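# Nest the third crate onto the two-crate stack

## Task

Lift the one crate that is not yet stacked and set it onto the existing stack so that all three crates end up nested inside one another.

## Robot and tools

Robot: two arms, left_arm and right_arm, each ending in a five-finger hand. The left hand mirrors the right. Base positions in the scene frame: left_arm (-0.041, +0.359, +0.015) m, right_arm (+0.036, -0.369, +0.012) m, both turned almost not at all about z. A camera stand is fixed behind the arms. Loose objects may get a short push from outside now and then.

Frames: the scene frame has its origin at table-top height, halfway between the nominal bases, +z up, +x out across the table, left_arm on the +y side. Fixed cameras and the table use the scene frame. Hand positions, orientations, targets and offsets use each arm's own base frame. The hand point sits 0.05 m in front of the palm and 0.15 m from the wrist face. Its +z runs along the straightened fingers (which extend 0.06-0.07 m past it), +y points out of the palm, +x runs across the palm away from the thumb on the right hand and toward it on the left hand. A wrist bracket on the little-finger side can strike things.

The row (used by execute_actions and move): 28 numbers, each in [-1, 1], always covering both arms. Order: left_arm dx, dy, dz, rx, ry, rz; left hand little, ring, middle, index, thumb_bend, thumb_turn, force_limit, speed; then the same 14 for right_arm. dx..rz are offsets, not poses: measured from that arm's Hand target at the start of the action or move, along its base axes, with 1.0 = 0.6 m or 180 degrees. rx, ry, rz form one rotation vector about the Hand target position. Every row in an action counts from the same start, not from the row before; a new call starts from the new Hand target, so repeating an offset moves further. All-zero pose numbers re-request the current Hand target.

Hand numbers are absolute targets. Fingers and thumb_bend: +1 straight, -1 curled. thumb_turn: +1 beside the palm, -1 opposite the fingers. force_limit: about 0 N at -1 up to 10 N at +1 (thumb motors 15 N). speed: near zero at -1, full at +0.48 and above. There is no 'unchanged' value: to keep a hand as is, resend the last eight numbers you sent it; if you never sent any, send its hand_measured six plus hand_force_limit and hand_speed. With the thumb turned in, the hand holds objects about 0.035-0.065 m thick, handles down to about 0.025 m. For a soft grip close at speed -0.94 or lower. To squeeze more, raise force_limit and send a more-closed target than hand_measured; to loosen, send a more-open one.

Tools:
- execute_actions(actions, cameras): actions is a list of actions; each action is up to 15 rows, one per 1/30 s step, the last row held if fewer. Images come only if actions is empty or cameras names some.
- move(target, speed, blend, blocking, cameras): target is one row or a list of up to 15 rows, all offsets from the same starting Hand targets. Paths are straight, end together, last 0.5-10 s. speed is top path speed in m/s (0.002-4.3, default 0.25; turning up to twice that in rad/s), one value or one per target. blend in m rounds corners (0 = stop at each). blocking=false returns after about 0.5 s while the move continues. Moves do not avoid obstacles or the other arm. Result adds a 'move:' line: done, off_target, moving, held, fault, plus limits (paced = pose clipped, held = steps withheld).
- wait(seconds 0-10, cameras): lets time pass holding commands.
- stop(cameras): brakes a running move.
- zoom_image(camera, region [x0,y0,x1,y1] pixels, at most 504x504): closer look at the newest image of cam_head_left, cam_head_right, cam_high, cam_low, cam_left_wrist or cam_right_wrist.
- show_instructions(): shows reference pages.
- finished_scene(scene): ends the current scene, given its number; irreversible; the crates must stay nested without the robot.

Results: end_effector_position (m) and end_effector_quat_wxyz per arm in its base frame; Hand target (the pose next offsets start from, after orientation clipping to within 40 degrees of the measured one); joint positions, velocities, torques (with offsets, noise, and wrap of numbers 3 and 4 at ±28 N m); motor temperatures; hand_measured, hand_stopped_by (moving, target, force, stalled, fault), hand_load_n (positive when the finger is pushed open; near 0 after a lost grip); action-call results also list positions at some steps.

Cautions: the hand often rests 1-3 cm (up to 5 cm) below or short of its command with no contact; resend the missing distance. A blocked arm keeps pushing until commanded back past its hand point. Faster moves and targets deeper past contact hit harder. Keep paths away from an arm's own base (its shoulder posture can flip). Avoid any contact between the two arms or a hand gripping the other's fingers. Don't drop or release a moving crate, slam, or let anything fall or be left off the table, which fails the task. Don't overload fingers with pushes, twists or swung loads. Holding loads or straining for unreachable poses heats motors: MOTOR HOT appears at 85 °C and at 100 °C the arm drops for 30-60 s or more. Time keeps running while you think, and a running move continues meanwhile.

Each tool is called after "Call:" as a command line: name --argument value for each argument, lists and objects as JSON in quotes; but a table of rows of numbers goes row by row, as --pt "numbers of a row", without its own name.

Reference images:

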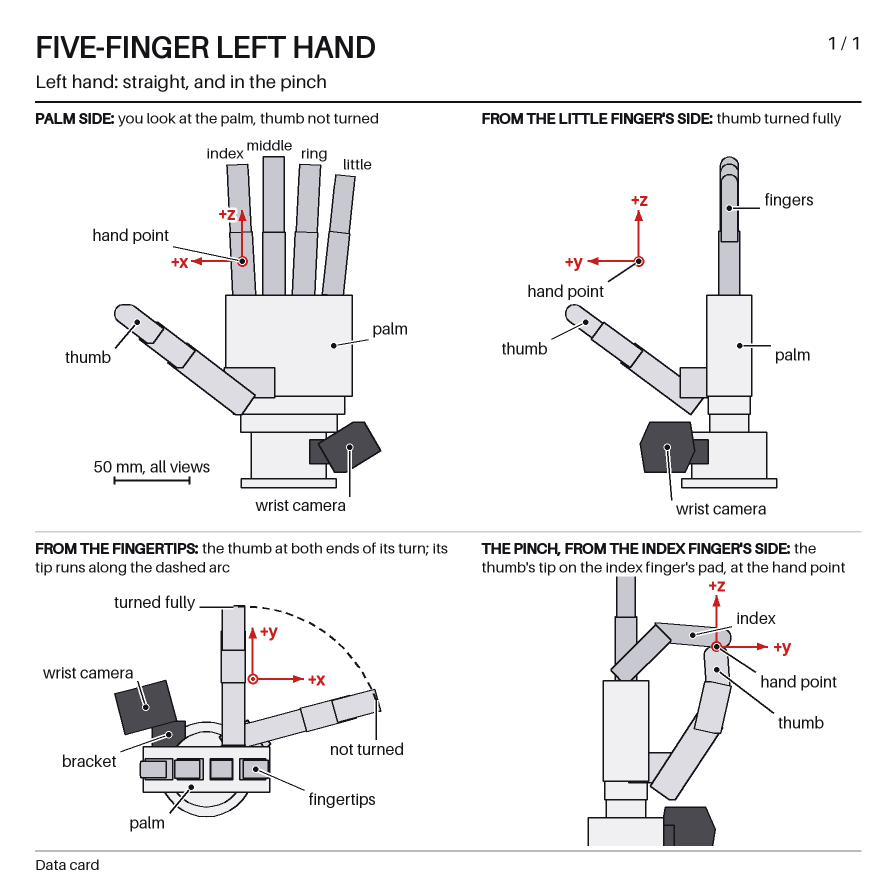

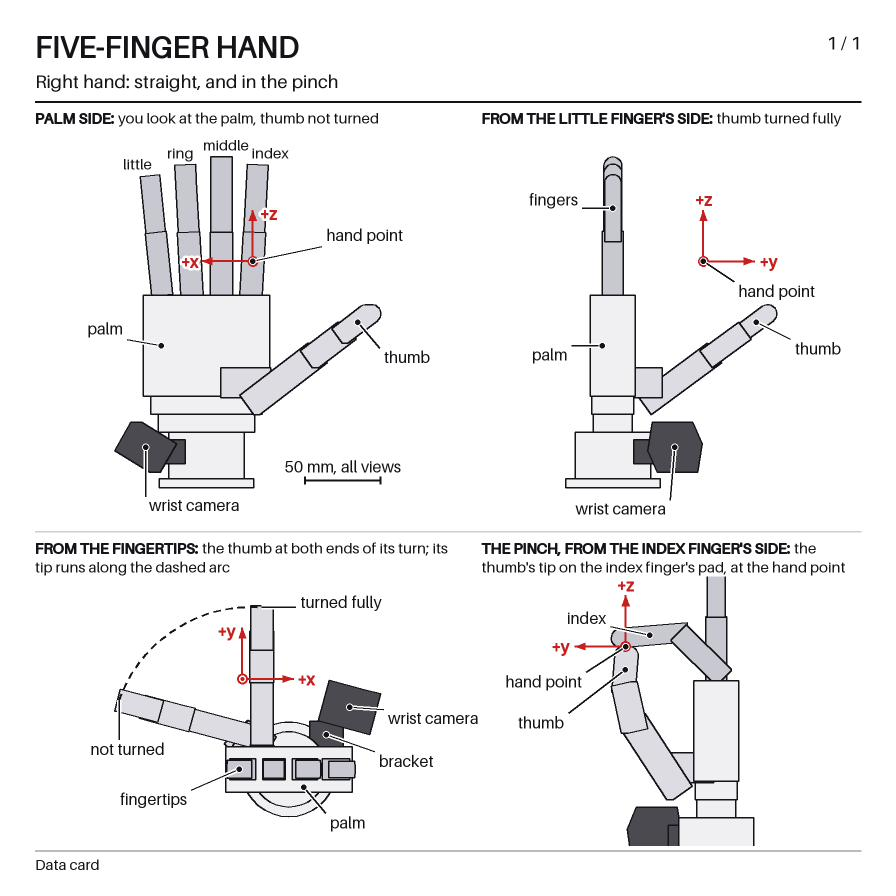

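## Session

Call:
execute_actions --actions '[]'

Scene clock: 0.00 s.
left_arm: end_effector_position=(+0.5825, -0.4741, +0.2926) hand_measured=(+1.000, +1.000, +1.000, +1.000, +1.000, +1.000) hand_load_n=(+0.0, +0.0, +0.0, +0.0, +0.0, +0.0) hand_stopped_by=(target, target, target, target, target, target) hand_force_limit=0.00 hand_speed=-0.80 end_effector_quat_wxyz=(-0.078, -0.427, +0.709, -0.556) | right_arm: end_effector_position=(+0.4569, +0.0581, +0.1048) hand_measured=(+1.000, +1.000, +1.000, +1.000, +1.000, +1.000) hand_load_n=(+0.0, +0.0, +0.0, +0.0, +0.0, +0.0) hand_stopped_by=(target, target, target, target, target, target) hand_force_limit=0.00 hand_speed=-0.80 end_effector_quat_wxyz=(+0.151, +0.005, +0.982, +0.117)
Joint positions: left_arm=[-0.472 1.87 1.743 -0.349 0.638 -0.383] | right_arm=[-0.115 1.382 0.884 -0.79 -0.263 1.504]
Joint velocities: within noise
Joint torques (N m): no reading
Motor temperatures (°C): left_arm=[30 25 24 28 23 23] | right_arm=[30 29 29 26 23 27]
Heat: left arm: hottest waist 30 °C; right arm: hottest waist 30 °C.
Hand target: left_arm +0.5871, -0.4764, +0.3050; -0.072, -0.420, +0.706, -0.566 | right_arm +0.4675, +0.0569, +0.1181; +0.167, +0.003, +0.979, +0.115

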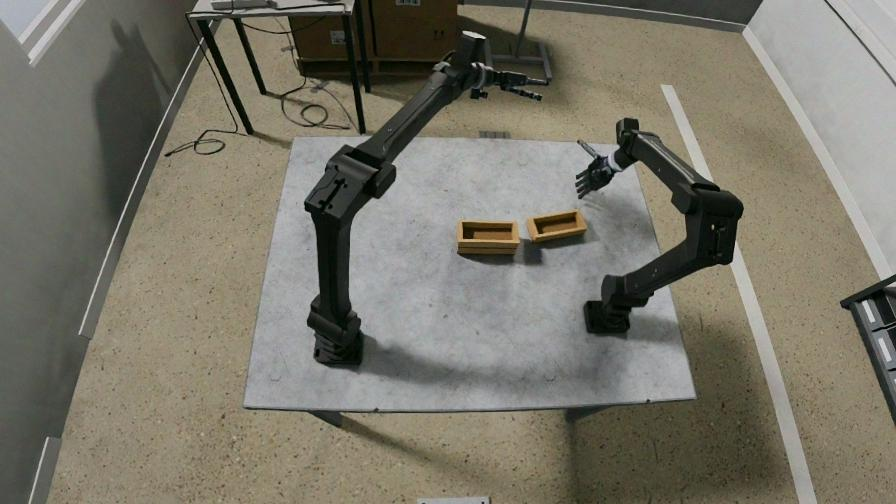

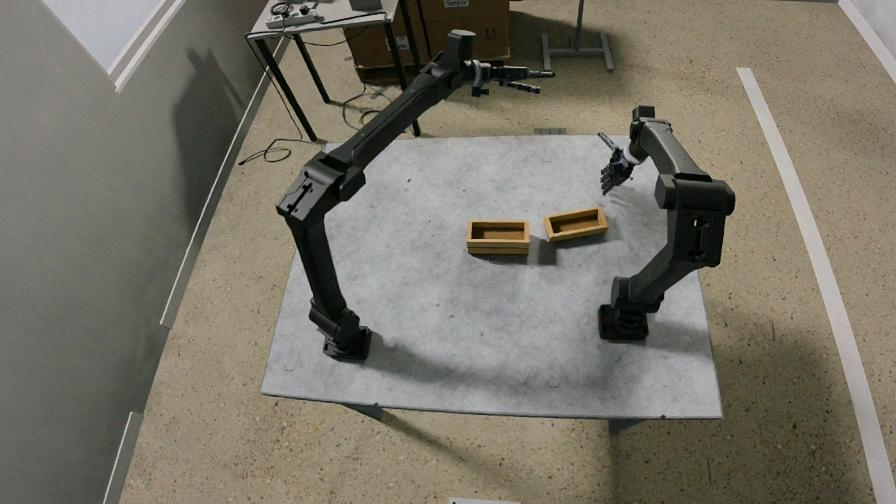

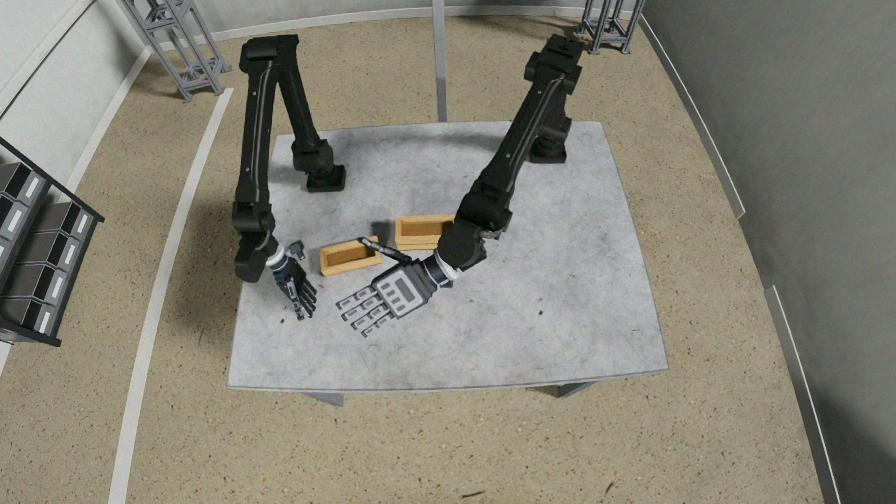

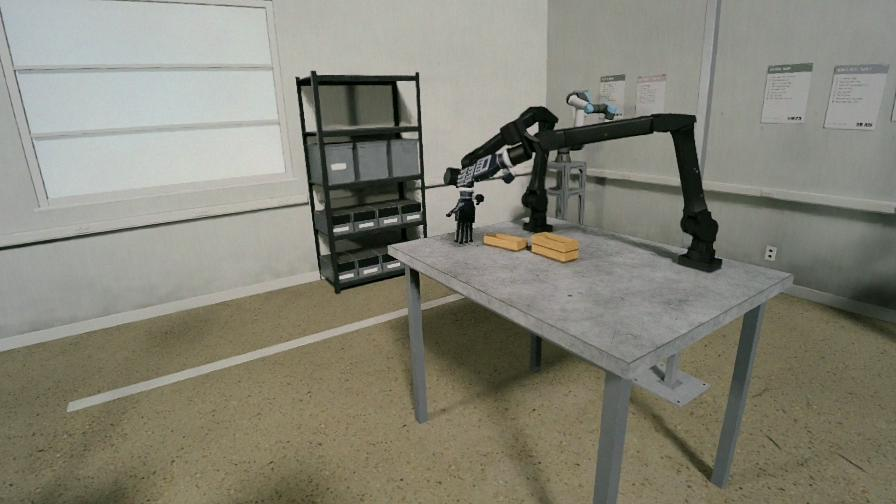

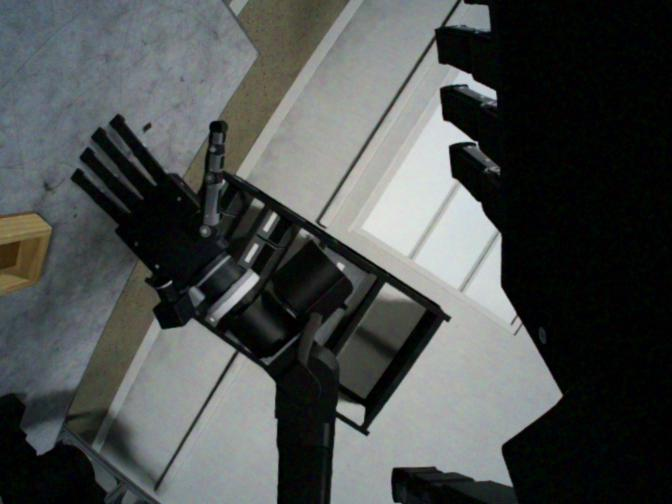

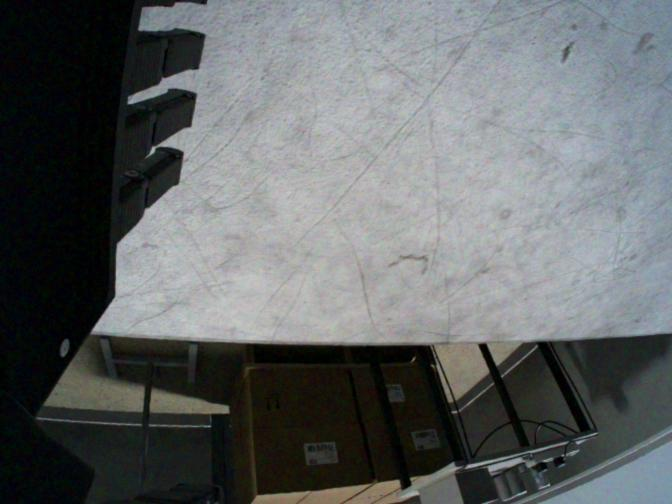

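Call:
zoom_image --camera "cam_head_left" --region '[430, 190, 610, 290]'

Call:
zoom_image --camera "cam_head_right" --region '[440, 190, 620, 290]'

Call:
zoom_image --camera "cam_low" --region '[440, 190, 620, 290]'

Call:
zoom_image --camera "cam_high" --region '[300, 190, 500, 300]'

Scaled by 2.800.

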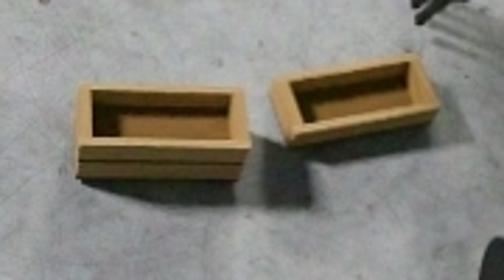

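Scaled by 2.800.

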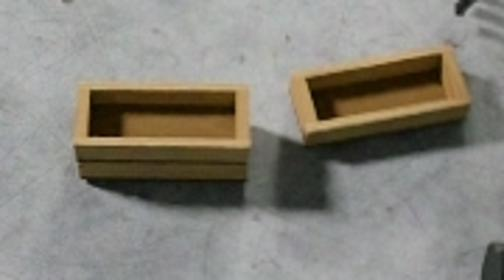

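Scaled by 2.800.

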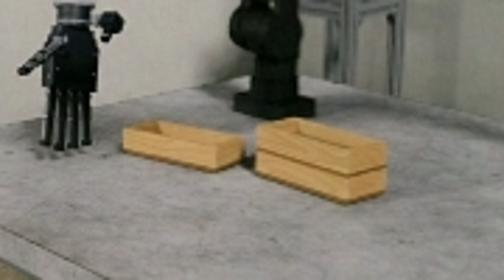

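Scaled by 2.520.

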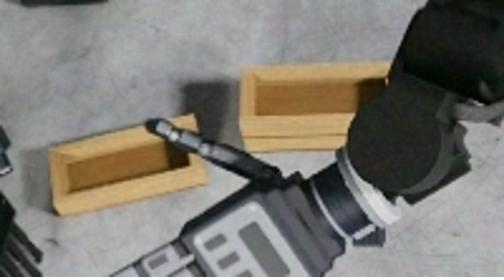

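Call:
zoom_image --camera "cam_low" --region '[475, 225, 585, 270]'

Call:
zoom_image --camera "cam_head_left" --region '[520, 200, 595, 250]'

Call:
zoom_image --camera "cam_head_left" --region '[450, 210, 525, 260]'

Call:
zoom_image --camera "cam_head_right" --region '[538, 195, 613, 245]'

Scaled by 4.582.

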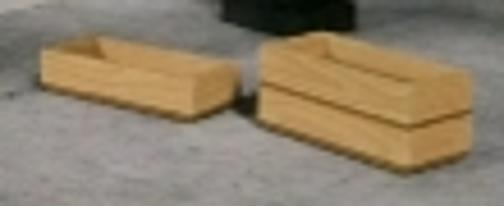

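Scaled by 6.720.

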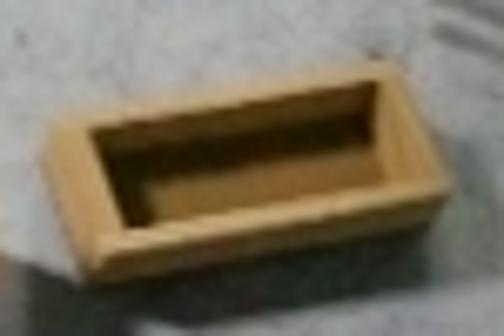

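Scaled by 6.720.

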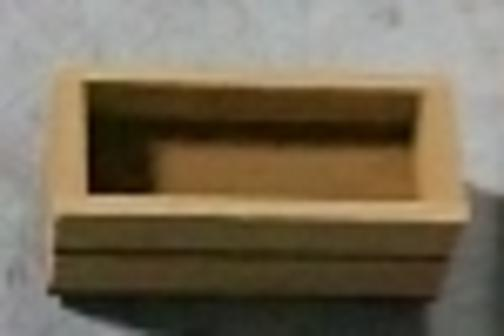

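Scaled by 6.720.

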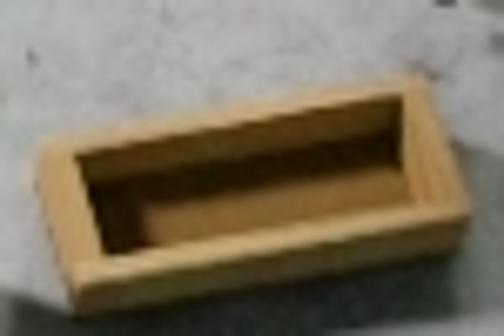

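Call:
move --target '[0.05,0.79,0.12,0,0,0.217,1,1,1,1,1,1,0,-0.8, 0,0,0.1,0,0,0,1,1,1,1,1,-1,0,-0.2]' --speed 0.4

Call:
move --target '[0,0,0,0,0,0,1,1,1,1,1,1,0,-0.8, -0.145,0.105,0.12,-0.330,-0.232,0.460,1,1,1,1,1,-1,0,-0.2]' --speed 0.4 --cameras '["cam_head_left","cam_head_right","cam_right_wrist","cam_low"]'

Scene clock: 12.53 s.
left_arm: end_effector_position=(+0.6165, +0.0009, +0.3582) hand_measured=(+1.000, +1.000, +1.000, +1.000, +1.000, +1.000) hand_load_n=(+0.0, +0.0, +0.0, +0.0, +0.0, -0.5) hand_stopped_by=(target, target, target, target, target, target) hand_force_limit=0.00 hand_speed=-0.80 end_effector_quat_wxyz=(-0.111, +0.645, -0.517, +0.552) | right_arm: end_effector_position=(+0.4526, +0.0586, +0.1513) hand_measured=(+1.000, +1.000, +1.000, +1.000, +1.000, -1.000) hand_load_n=(+0.0, +0.0, +0.0, +0.0, +0.0, +0.0) hand_stopped_by=(target, target, target, target, target, target) hand_force_limit=0.00 hand_speed=-0.20 end_effector_quat_wxyz=(+0.142, +0.006, +0.983, +0.118)
Joint positions: left_arm=[0.268 1.505 1.443 -0.43 0.683 -0.371] | right_arm=[-0.115 1.324 0.968 -0.951 -0.263 1.504]
Joint torques (N m): left_arm=[0.56 -17.14 12.14 1.61 0.37 0.32] | right_arm=[1.08 -5.48 12.19 0.09 -0.32 0.08]
Heat: left arm: hottest waist 30 °C; right arm: hottest elbow 31 °C.
Hand target: left_arm +0.6172, -0.0024, +0.3770; -0.121, +0.632, -0.525, +0.557 | right_arm +0.4675, +0.0569, +0.1782; +0.167, +0.003, +0.979, +0.115
Off the commanded pose: left_arm 0.019 m, 2 deg | right_arm 0.031 m, 3 deg.
move: off_target (left_arm, right_arm)

Scene clock: 15.97 s.
left_arm: end_effector_position=(+0.6164, +0.0009, +0.3581) hand_measured=(+1.000, +1.000, +1.000, +1.000, +1.000, +1.000) hand_load_n=(+0.0, +0.0, +0.0, +0.0, +0.0, +0.0) hand_stopped_by=(target, target, target, target, target, target) hand_force_limit=0.00 hand_speed=-0.80 end_effector_quat_wxyz=(-0.111, +0.645, -0.517, +0.552) | right_arm: end_effector_position=(+0.3778, +0.1141, +0.2404) hand_measured=(+1.000, +1.000, +1.000, +1.000, +1.000, -1.000) hand_load_n=(+0.0, +0.0, +0.0, +0.0, +0.0, +0.0) hand_stopped_by=(target, target, target, target, target, target) hand_force_limit=0.00 hand_speed=-0.20 end_effector_quat_wxyz=(-0.317, +0.709, -0.577, +0.254)
Joint positions: left_arm=[0.268 1.505 1.443 -0.431 0.683 -0.37] | right_arm=[0.216 0.938 0.908 -0.705 0.003 0.011]
Joint torques (N m): left_arm=[0.5 -17.08 12.26 1.37 0.4 0.27] | right_arm=[2.08 -2.02 9.88 1.83 -0.14 -0.09]
Heat: left arm: hottest waist 30 °C; right arm: hottest elbow 32 °C.
Hand target: left_arm +0.6171, -0.0024, +0.3770; -0.121, +0.632, -0.525, +0.557 | right_arm +0.3805, +0.1199, +0.2502; -0.330, +0.711, -0.561, +0.263
Off the commanded pose: left_arm 0.019 m, 2 deg | right_arm 0.012 m, 3 deg.
move: off_target (left_arm, right_arm)
camera_calibration:
cam_right_wrist: T_world_to_cam=[[-0.604984, -0.384511, -0.697242, 0.434236], [-0.674342, 0.713052, 0.191884, 0.128046], [0.423388, 0.586266, -0.690677, 0.0524243], [0, 0, 0, 1]] pos_world=[0.326857, 0.0449308, 0.314406]
Images, in order (width x height): cam_head_left 896x504, cam_head_right 896x504, cam_low 896x504, cam_right_wrist 672x504.

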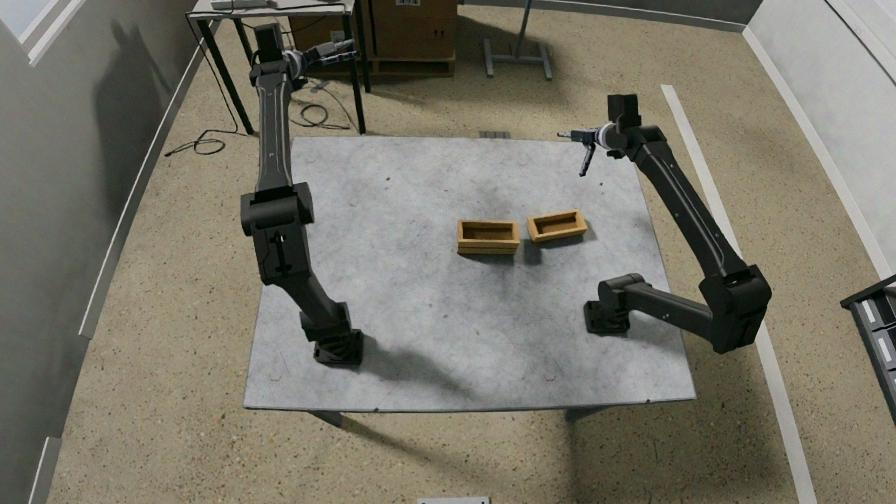

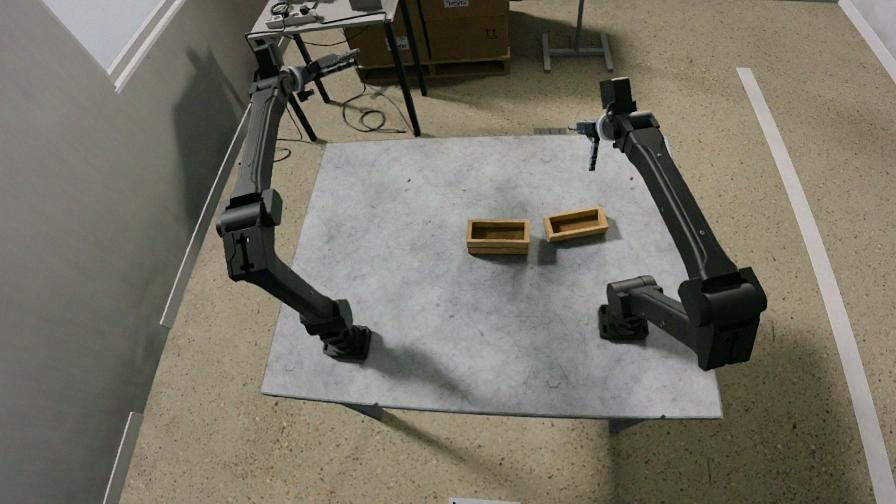

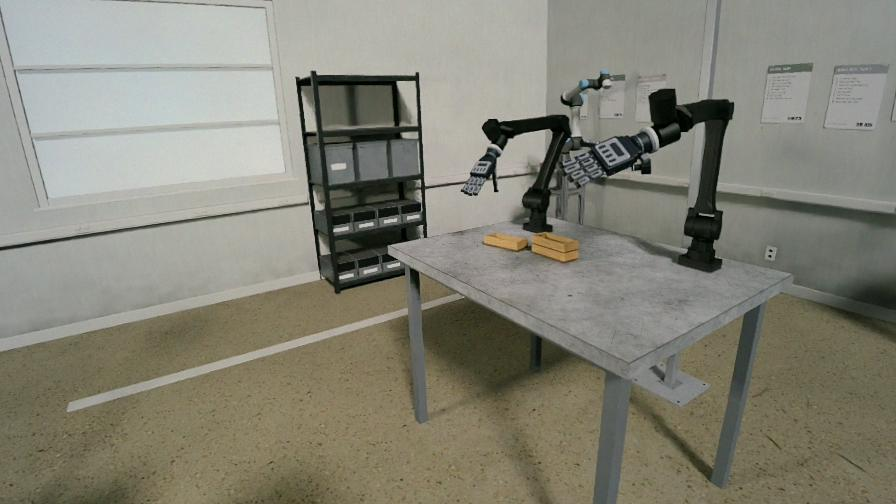

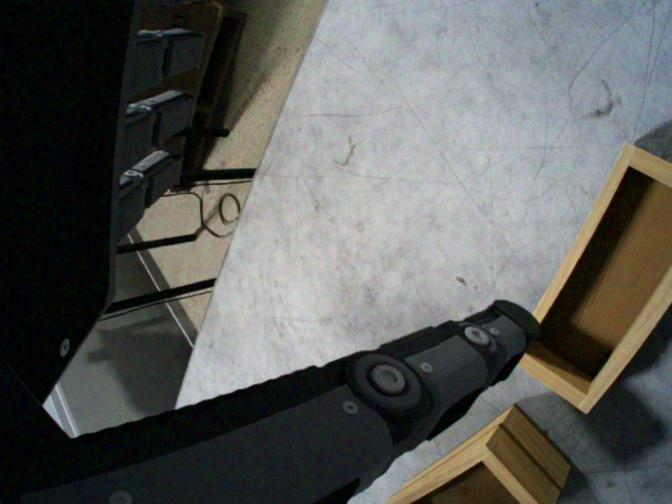

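Call:
move --target '[0,0,0,0,0,0,1,1,1,1,1,1,0,-0.8, -0.165,0.025,-0.15,0,0,0,0.7,0.7,0.7,0.7,1,-1,0,-0.2]' --speed 0.3 --cameras '["cam_head_left","cam_head_right","cam_low","cam_high","cam_right_wrist"]'

Scene clock: 19.13 s.
left_arm: end_effector_position=(+0.6164, +0.0009, +0.3581) hand_measured=(+1.000, +1.000, +1.000, +1.000, +1.000, +1.000) hand_load_n=(+0.0, +0.0, +0.0, +0.0, +0.0, +0.0) hand_stopped_by=(target, target, target, target, target, target) hand_force_limit=0.00 hand_speed=-0.80 end_effector_quat_wxyz=(-0.111, +0.645, -0.517, +0.552) | right_arm: end_effector_position=(+0.2778, +0.1275, +0.1517) hand_measured=(+0.700, +0.700, +0.700, +0.700, +1.000, -1.000) hand_load_n=(+0.0, +0.0, +0.0, +0.0, +0.0, +0.0) hand_stopped_by=(target, target, target, target, target, target) hand_force_limit=0.00 hand_speed=-0.20 end_effector_quat_wxyz=(-0.314, +0.718, -0.565, +0.260)
Joint positions: left_arm=[0.268 1.505 1.443 -0.431 0.683 -0.37] | right_arm=[0.401 0.656 0.554 -0.638 0.14 0.102]
Joint torques (N m): left_arm=[0.79 -17.08 12.15 1.5 0.4 0.26] | right_arm=[2.26 1.08 9.83 1.8 0.17 0.19]
Motor temperatures (°C): left_arm=[30 26 29 27 23 23] | right_arm=[30 29 32 26 23 26]
Heat: left arm: hottest waist 30 °C; right arm: hottest elbow 32 °C.
Hand target: left_arm +0.6171, -0.0024, +0.3770; -0.121, +0.632, -0.525, +0.557 | right_arm +0.2814, +0.1348, +0.1602; -0.330, +0.711, -0.562, +0.263
Off the commanded pose: left_arm 0.019 m, 2 deg | right_arm 0.012 m, 2 deg.
move: off_target (left_arm, right_arm)
camera_calibration:
cam_right_wrist: T_world_to_cam=[[-0.589942, -0.414107, -0.693169, 0.316016], [-0.69209, 0.701525, 0.169924, 0.0779031], [0.415909, 0.57998, -0.700459, 0.029988], [0, 0, 0, 1]] pos_world=[0.227875, 0.0588212, 0.22682]
Images, in order (width x height): cam_head_left 896x504, cam_head_right 896x504, cam_high 896x504, cam_low 896x504, cam_right_wrist 672x504.

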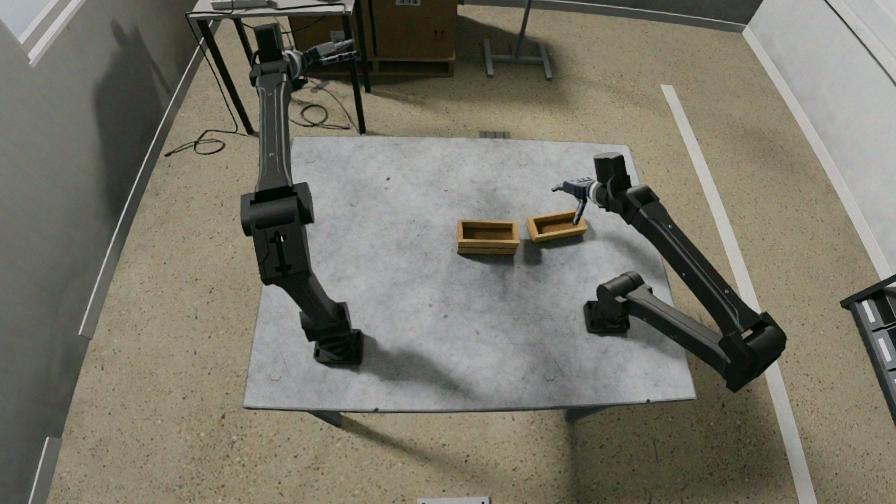

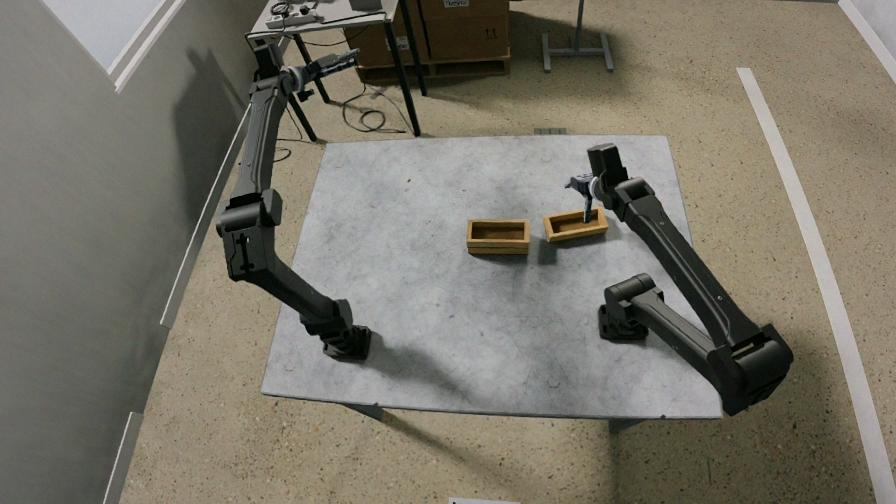

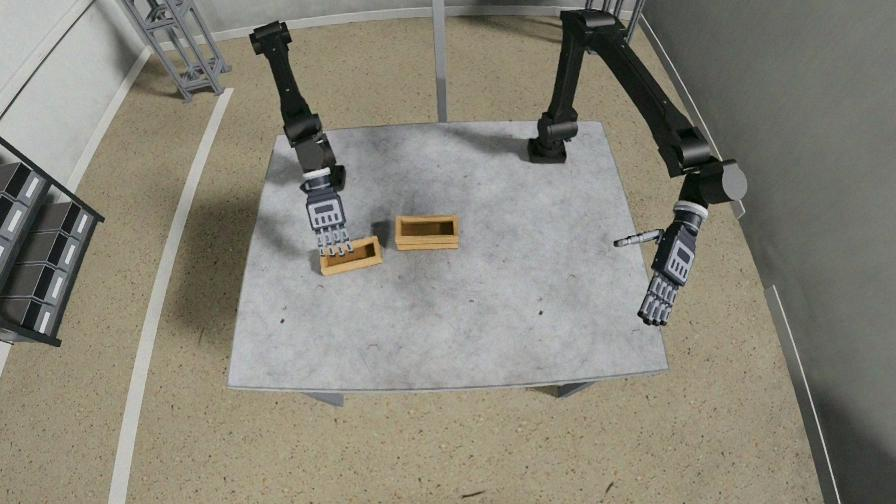

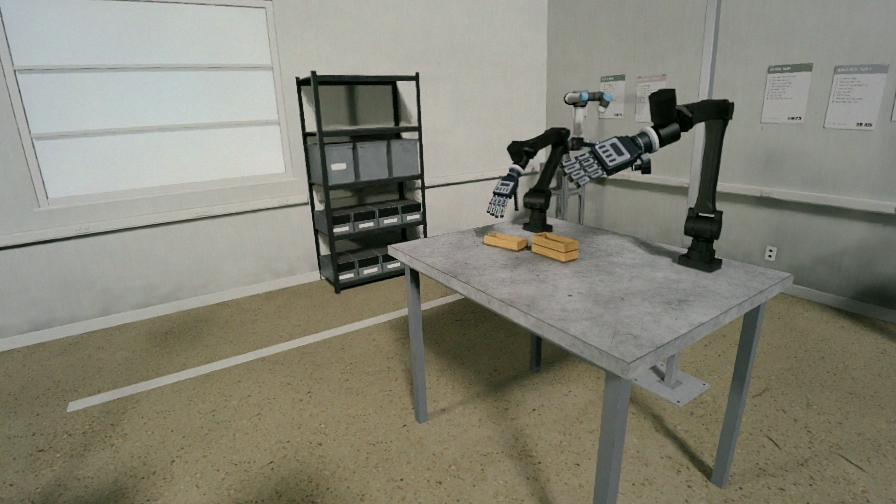

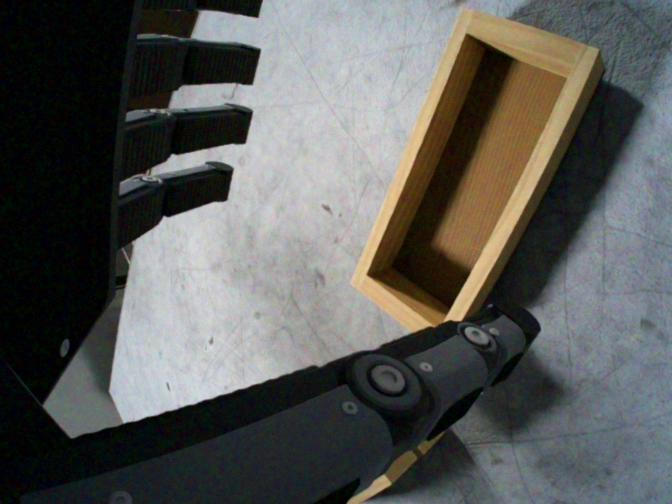

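Call:
move --target '[0,0,0,0,0,0,1,1,1,1,1,1,0,-0.8, 0.008,0.008,-0.128,0,0,0,0.7,0.7,0.7,0.7,1,-1,0,-0.2]' --speed 0.2 --cameras '["cam_head_left","cam_head_right","cam_low","cam_high","cam_right_wrist"]'

Call:
zoom_image --camera "cam_low" --region '[460, 150, 600, 270]'

Call:
zoom_image --camera "cam_head_left" --region '[510, 160, 630, 260]'

Call:
zoom_image --camera "cam_high" --region '[290, 180, 410, 290]'

Scene clock: 21.80 s.
left_arm: end_effector_position=(+0.6164, +0.0009, +0.3581) hand_measured=(+1.000, +1.000, +1.000, +1.000, +1.000, +1.000) hand_load_n=(+0.0, +0.0, +0.0, +0.0, +0.0, +0.0) hand_stopped_by=(target, target, target, target, target, target) hand_force_limit=0.00 hand_speed=-0.80 end_effector_quat_wxyz=(-0.111, +0.645, -0.517, +0.552) | right_arm: end_effector_position=(+0.2816, +0.1317, +0.0782) hand_measured=(+0.700, +0.700, +0.700, +0.700, +1.000, -1.000) hand_load_n=(+0.0, +0.0, +0.0, +0.0, +0.0, +0.0) hand_stopped_by=(target, target, target, target, target, target) hand_force_limit=0.00 hand_speed=-0.20 end_effector_quat_wxyz=(-0.319, +0.715, -0.563, +0.263)
Joint positions: left_arm=[0.268 1.505 1.443 -0.431 0.683 -0.37] | right_arm=[0.414 0.742 0.38 -0.367 0.149 0.11]
Joint torques (N m): left_arm=[0.67 -17.08 12.19 1.4 0.37 0.28] | right_arm=[2.26 1.73 9.5 1.8 0.18 0.19]
Heat: left arm: hottest waist 30 °C; right arm: hottest elbow 32 °C.
Hand target: left_arm +0.6171, -0.0024, +0.3770; -0.121, +0.632, -0.525, +0.557 | right_arm +0.2863, +0.1397, +0.0835; -0.330, +0.711, -0.561, +0.263
Off the commanded pose: left_arm 0.019 m, 2 deg | right_arm 0.010 m, 1 deg.
move: off_target (left_arm)
camera_calibration:
cam_right_wrist: T_world_to_cam=[[-0.582103, -0.410822, -0.701699, 0.267106], [-0.693788, 0.700991, 0.165133, 0.0909058], [0.424044, 0.582955, -0.693073, -0.0288463], [0, 0, 0, 1]] pos_world=[0.230785, 0.062825, 0.152424]
Images, in order (width x height): cam_head_left 896x504, cam_head_right 896x504, cam_high 896x504, cam_low 896x504, cam_right_wrist 672x504.

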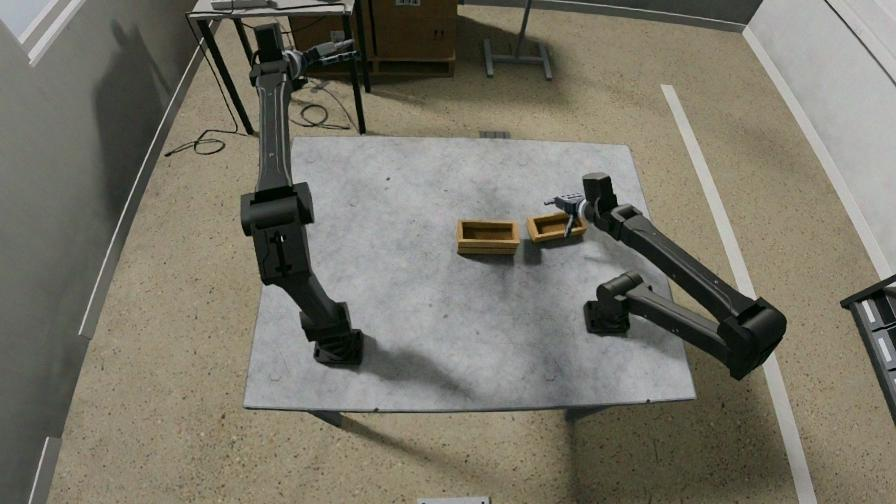

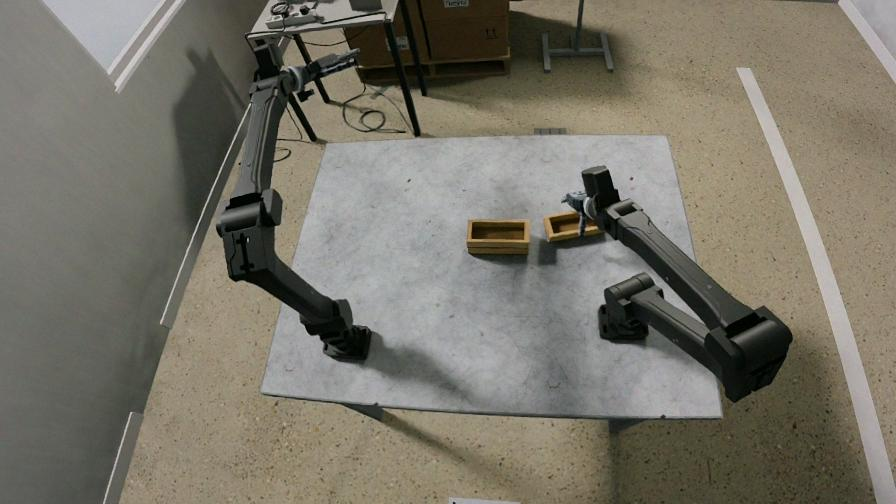

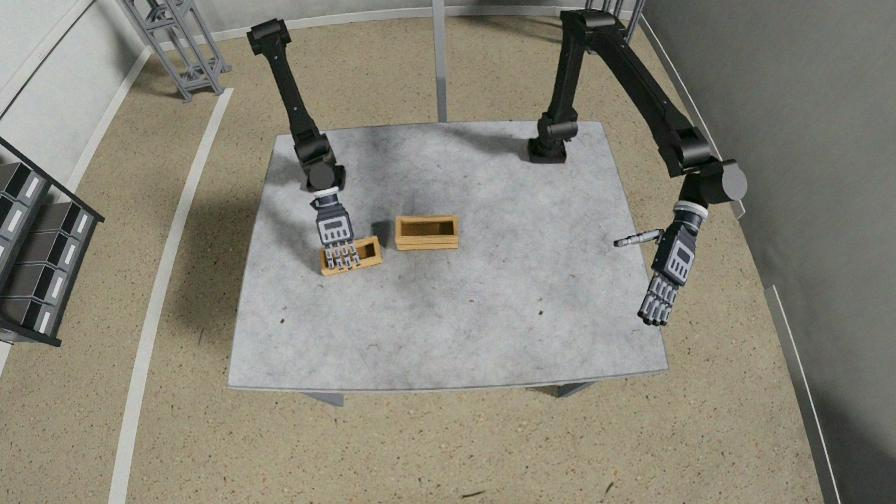

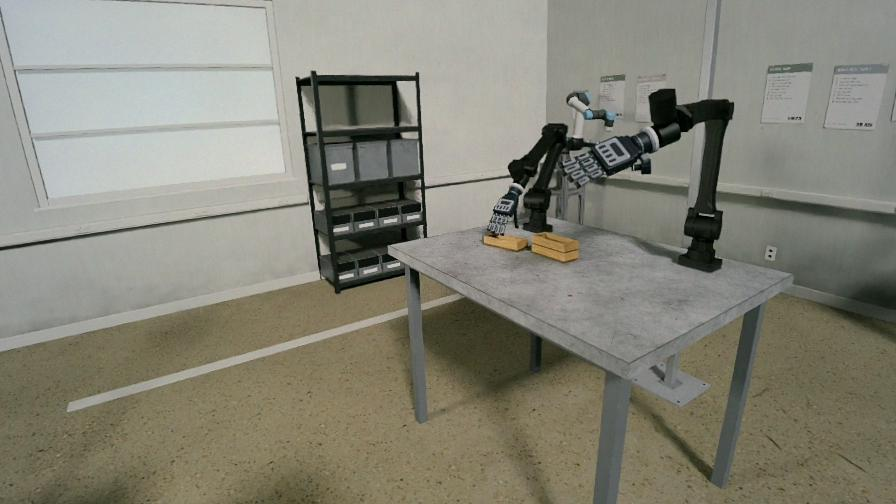

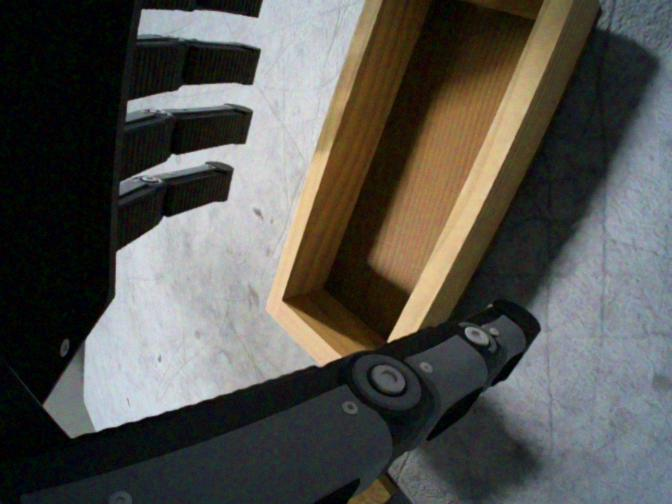

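Scaled by 3.600.

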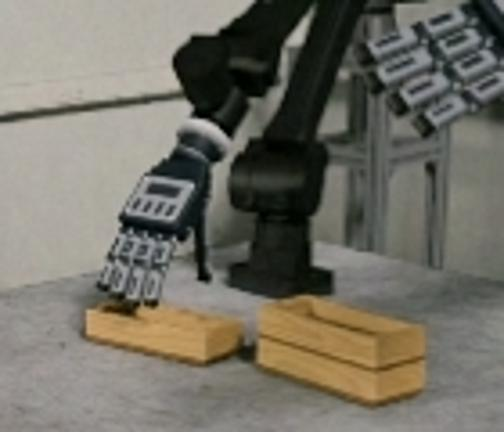

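Scaled by 4.200.

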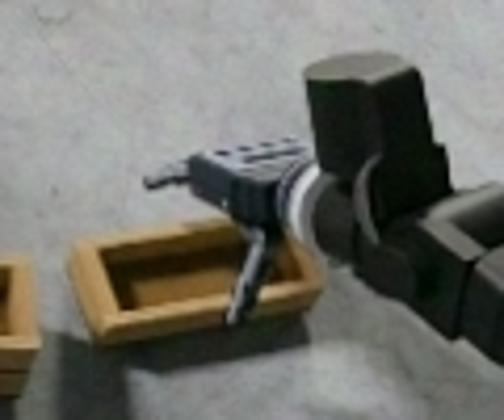

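Scaled by 4.200.

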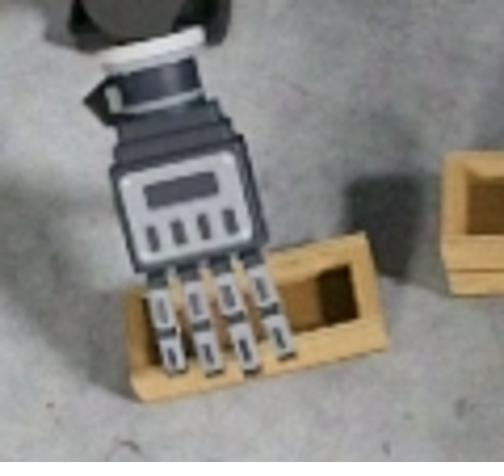

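Call:
zoom_image --camera "cam_head_left" --region '[520, 185, 600, 245]'

Call:
zoom_image --camera "cam_head_right" --region '[535, 185, 615, 245]'

Call:
zoom_image --camera "cam_high" --region '[310, 220, 390, 280]'

Call:
zoom_image --camera "cam_low" --region '[470, 200, 550, 260]'

Scaled by 6.300.

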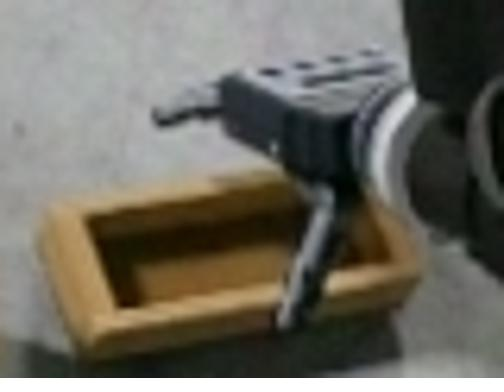

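Scaled by 6.300.

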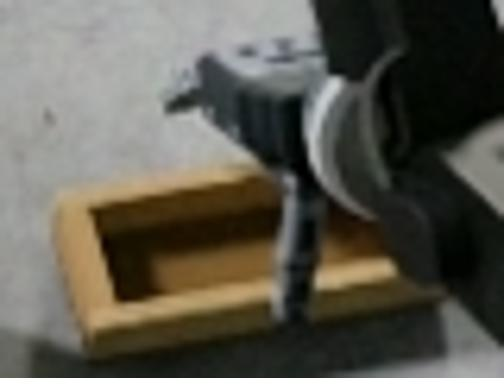

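Scaled by 6.300.

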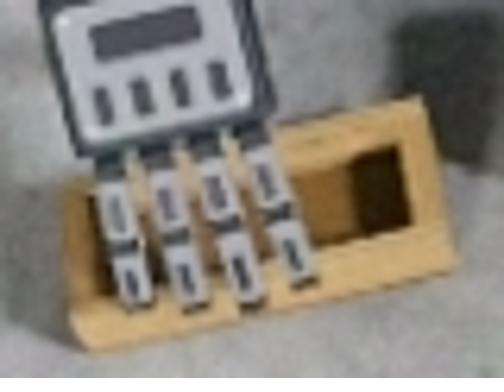

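Scaled by 6.300.

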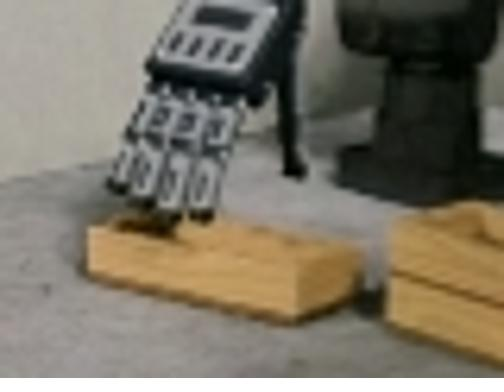

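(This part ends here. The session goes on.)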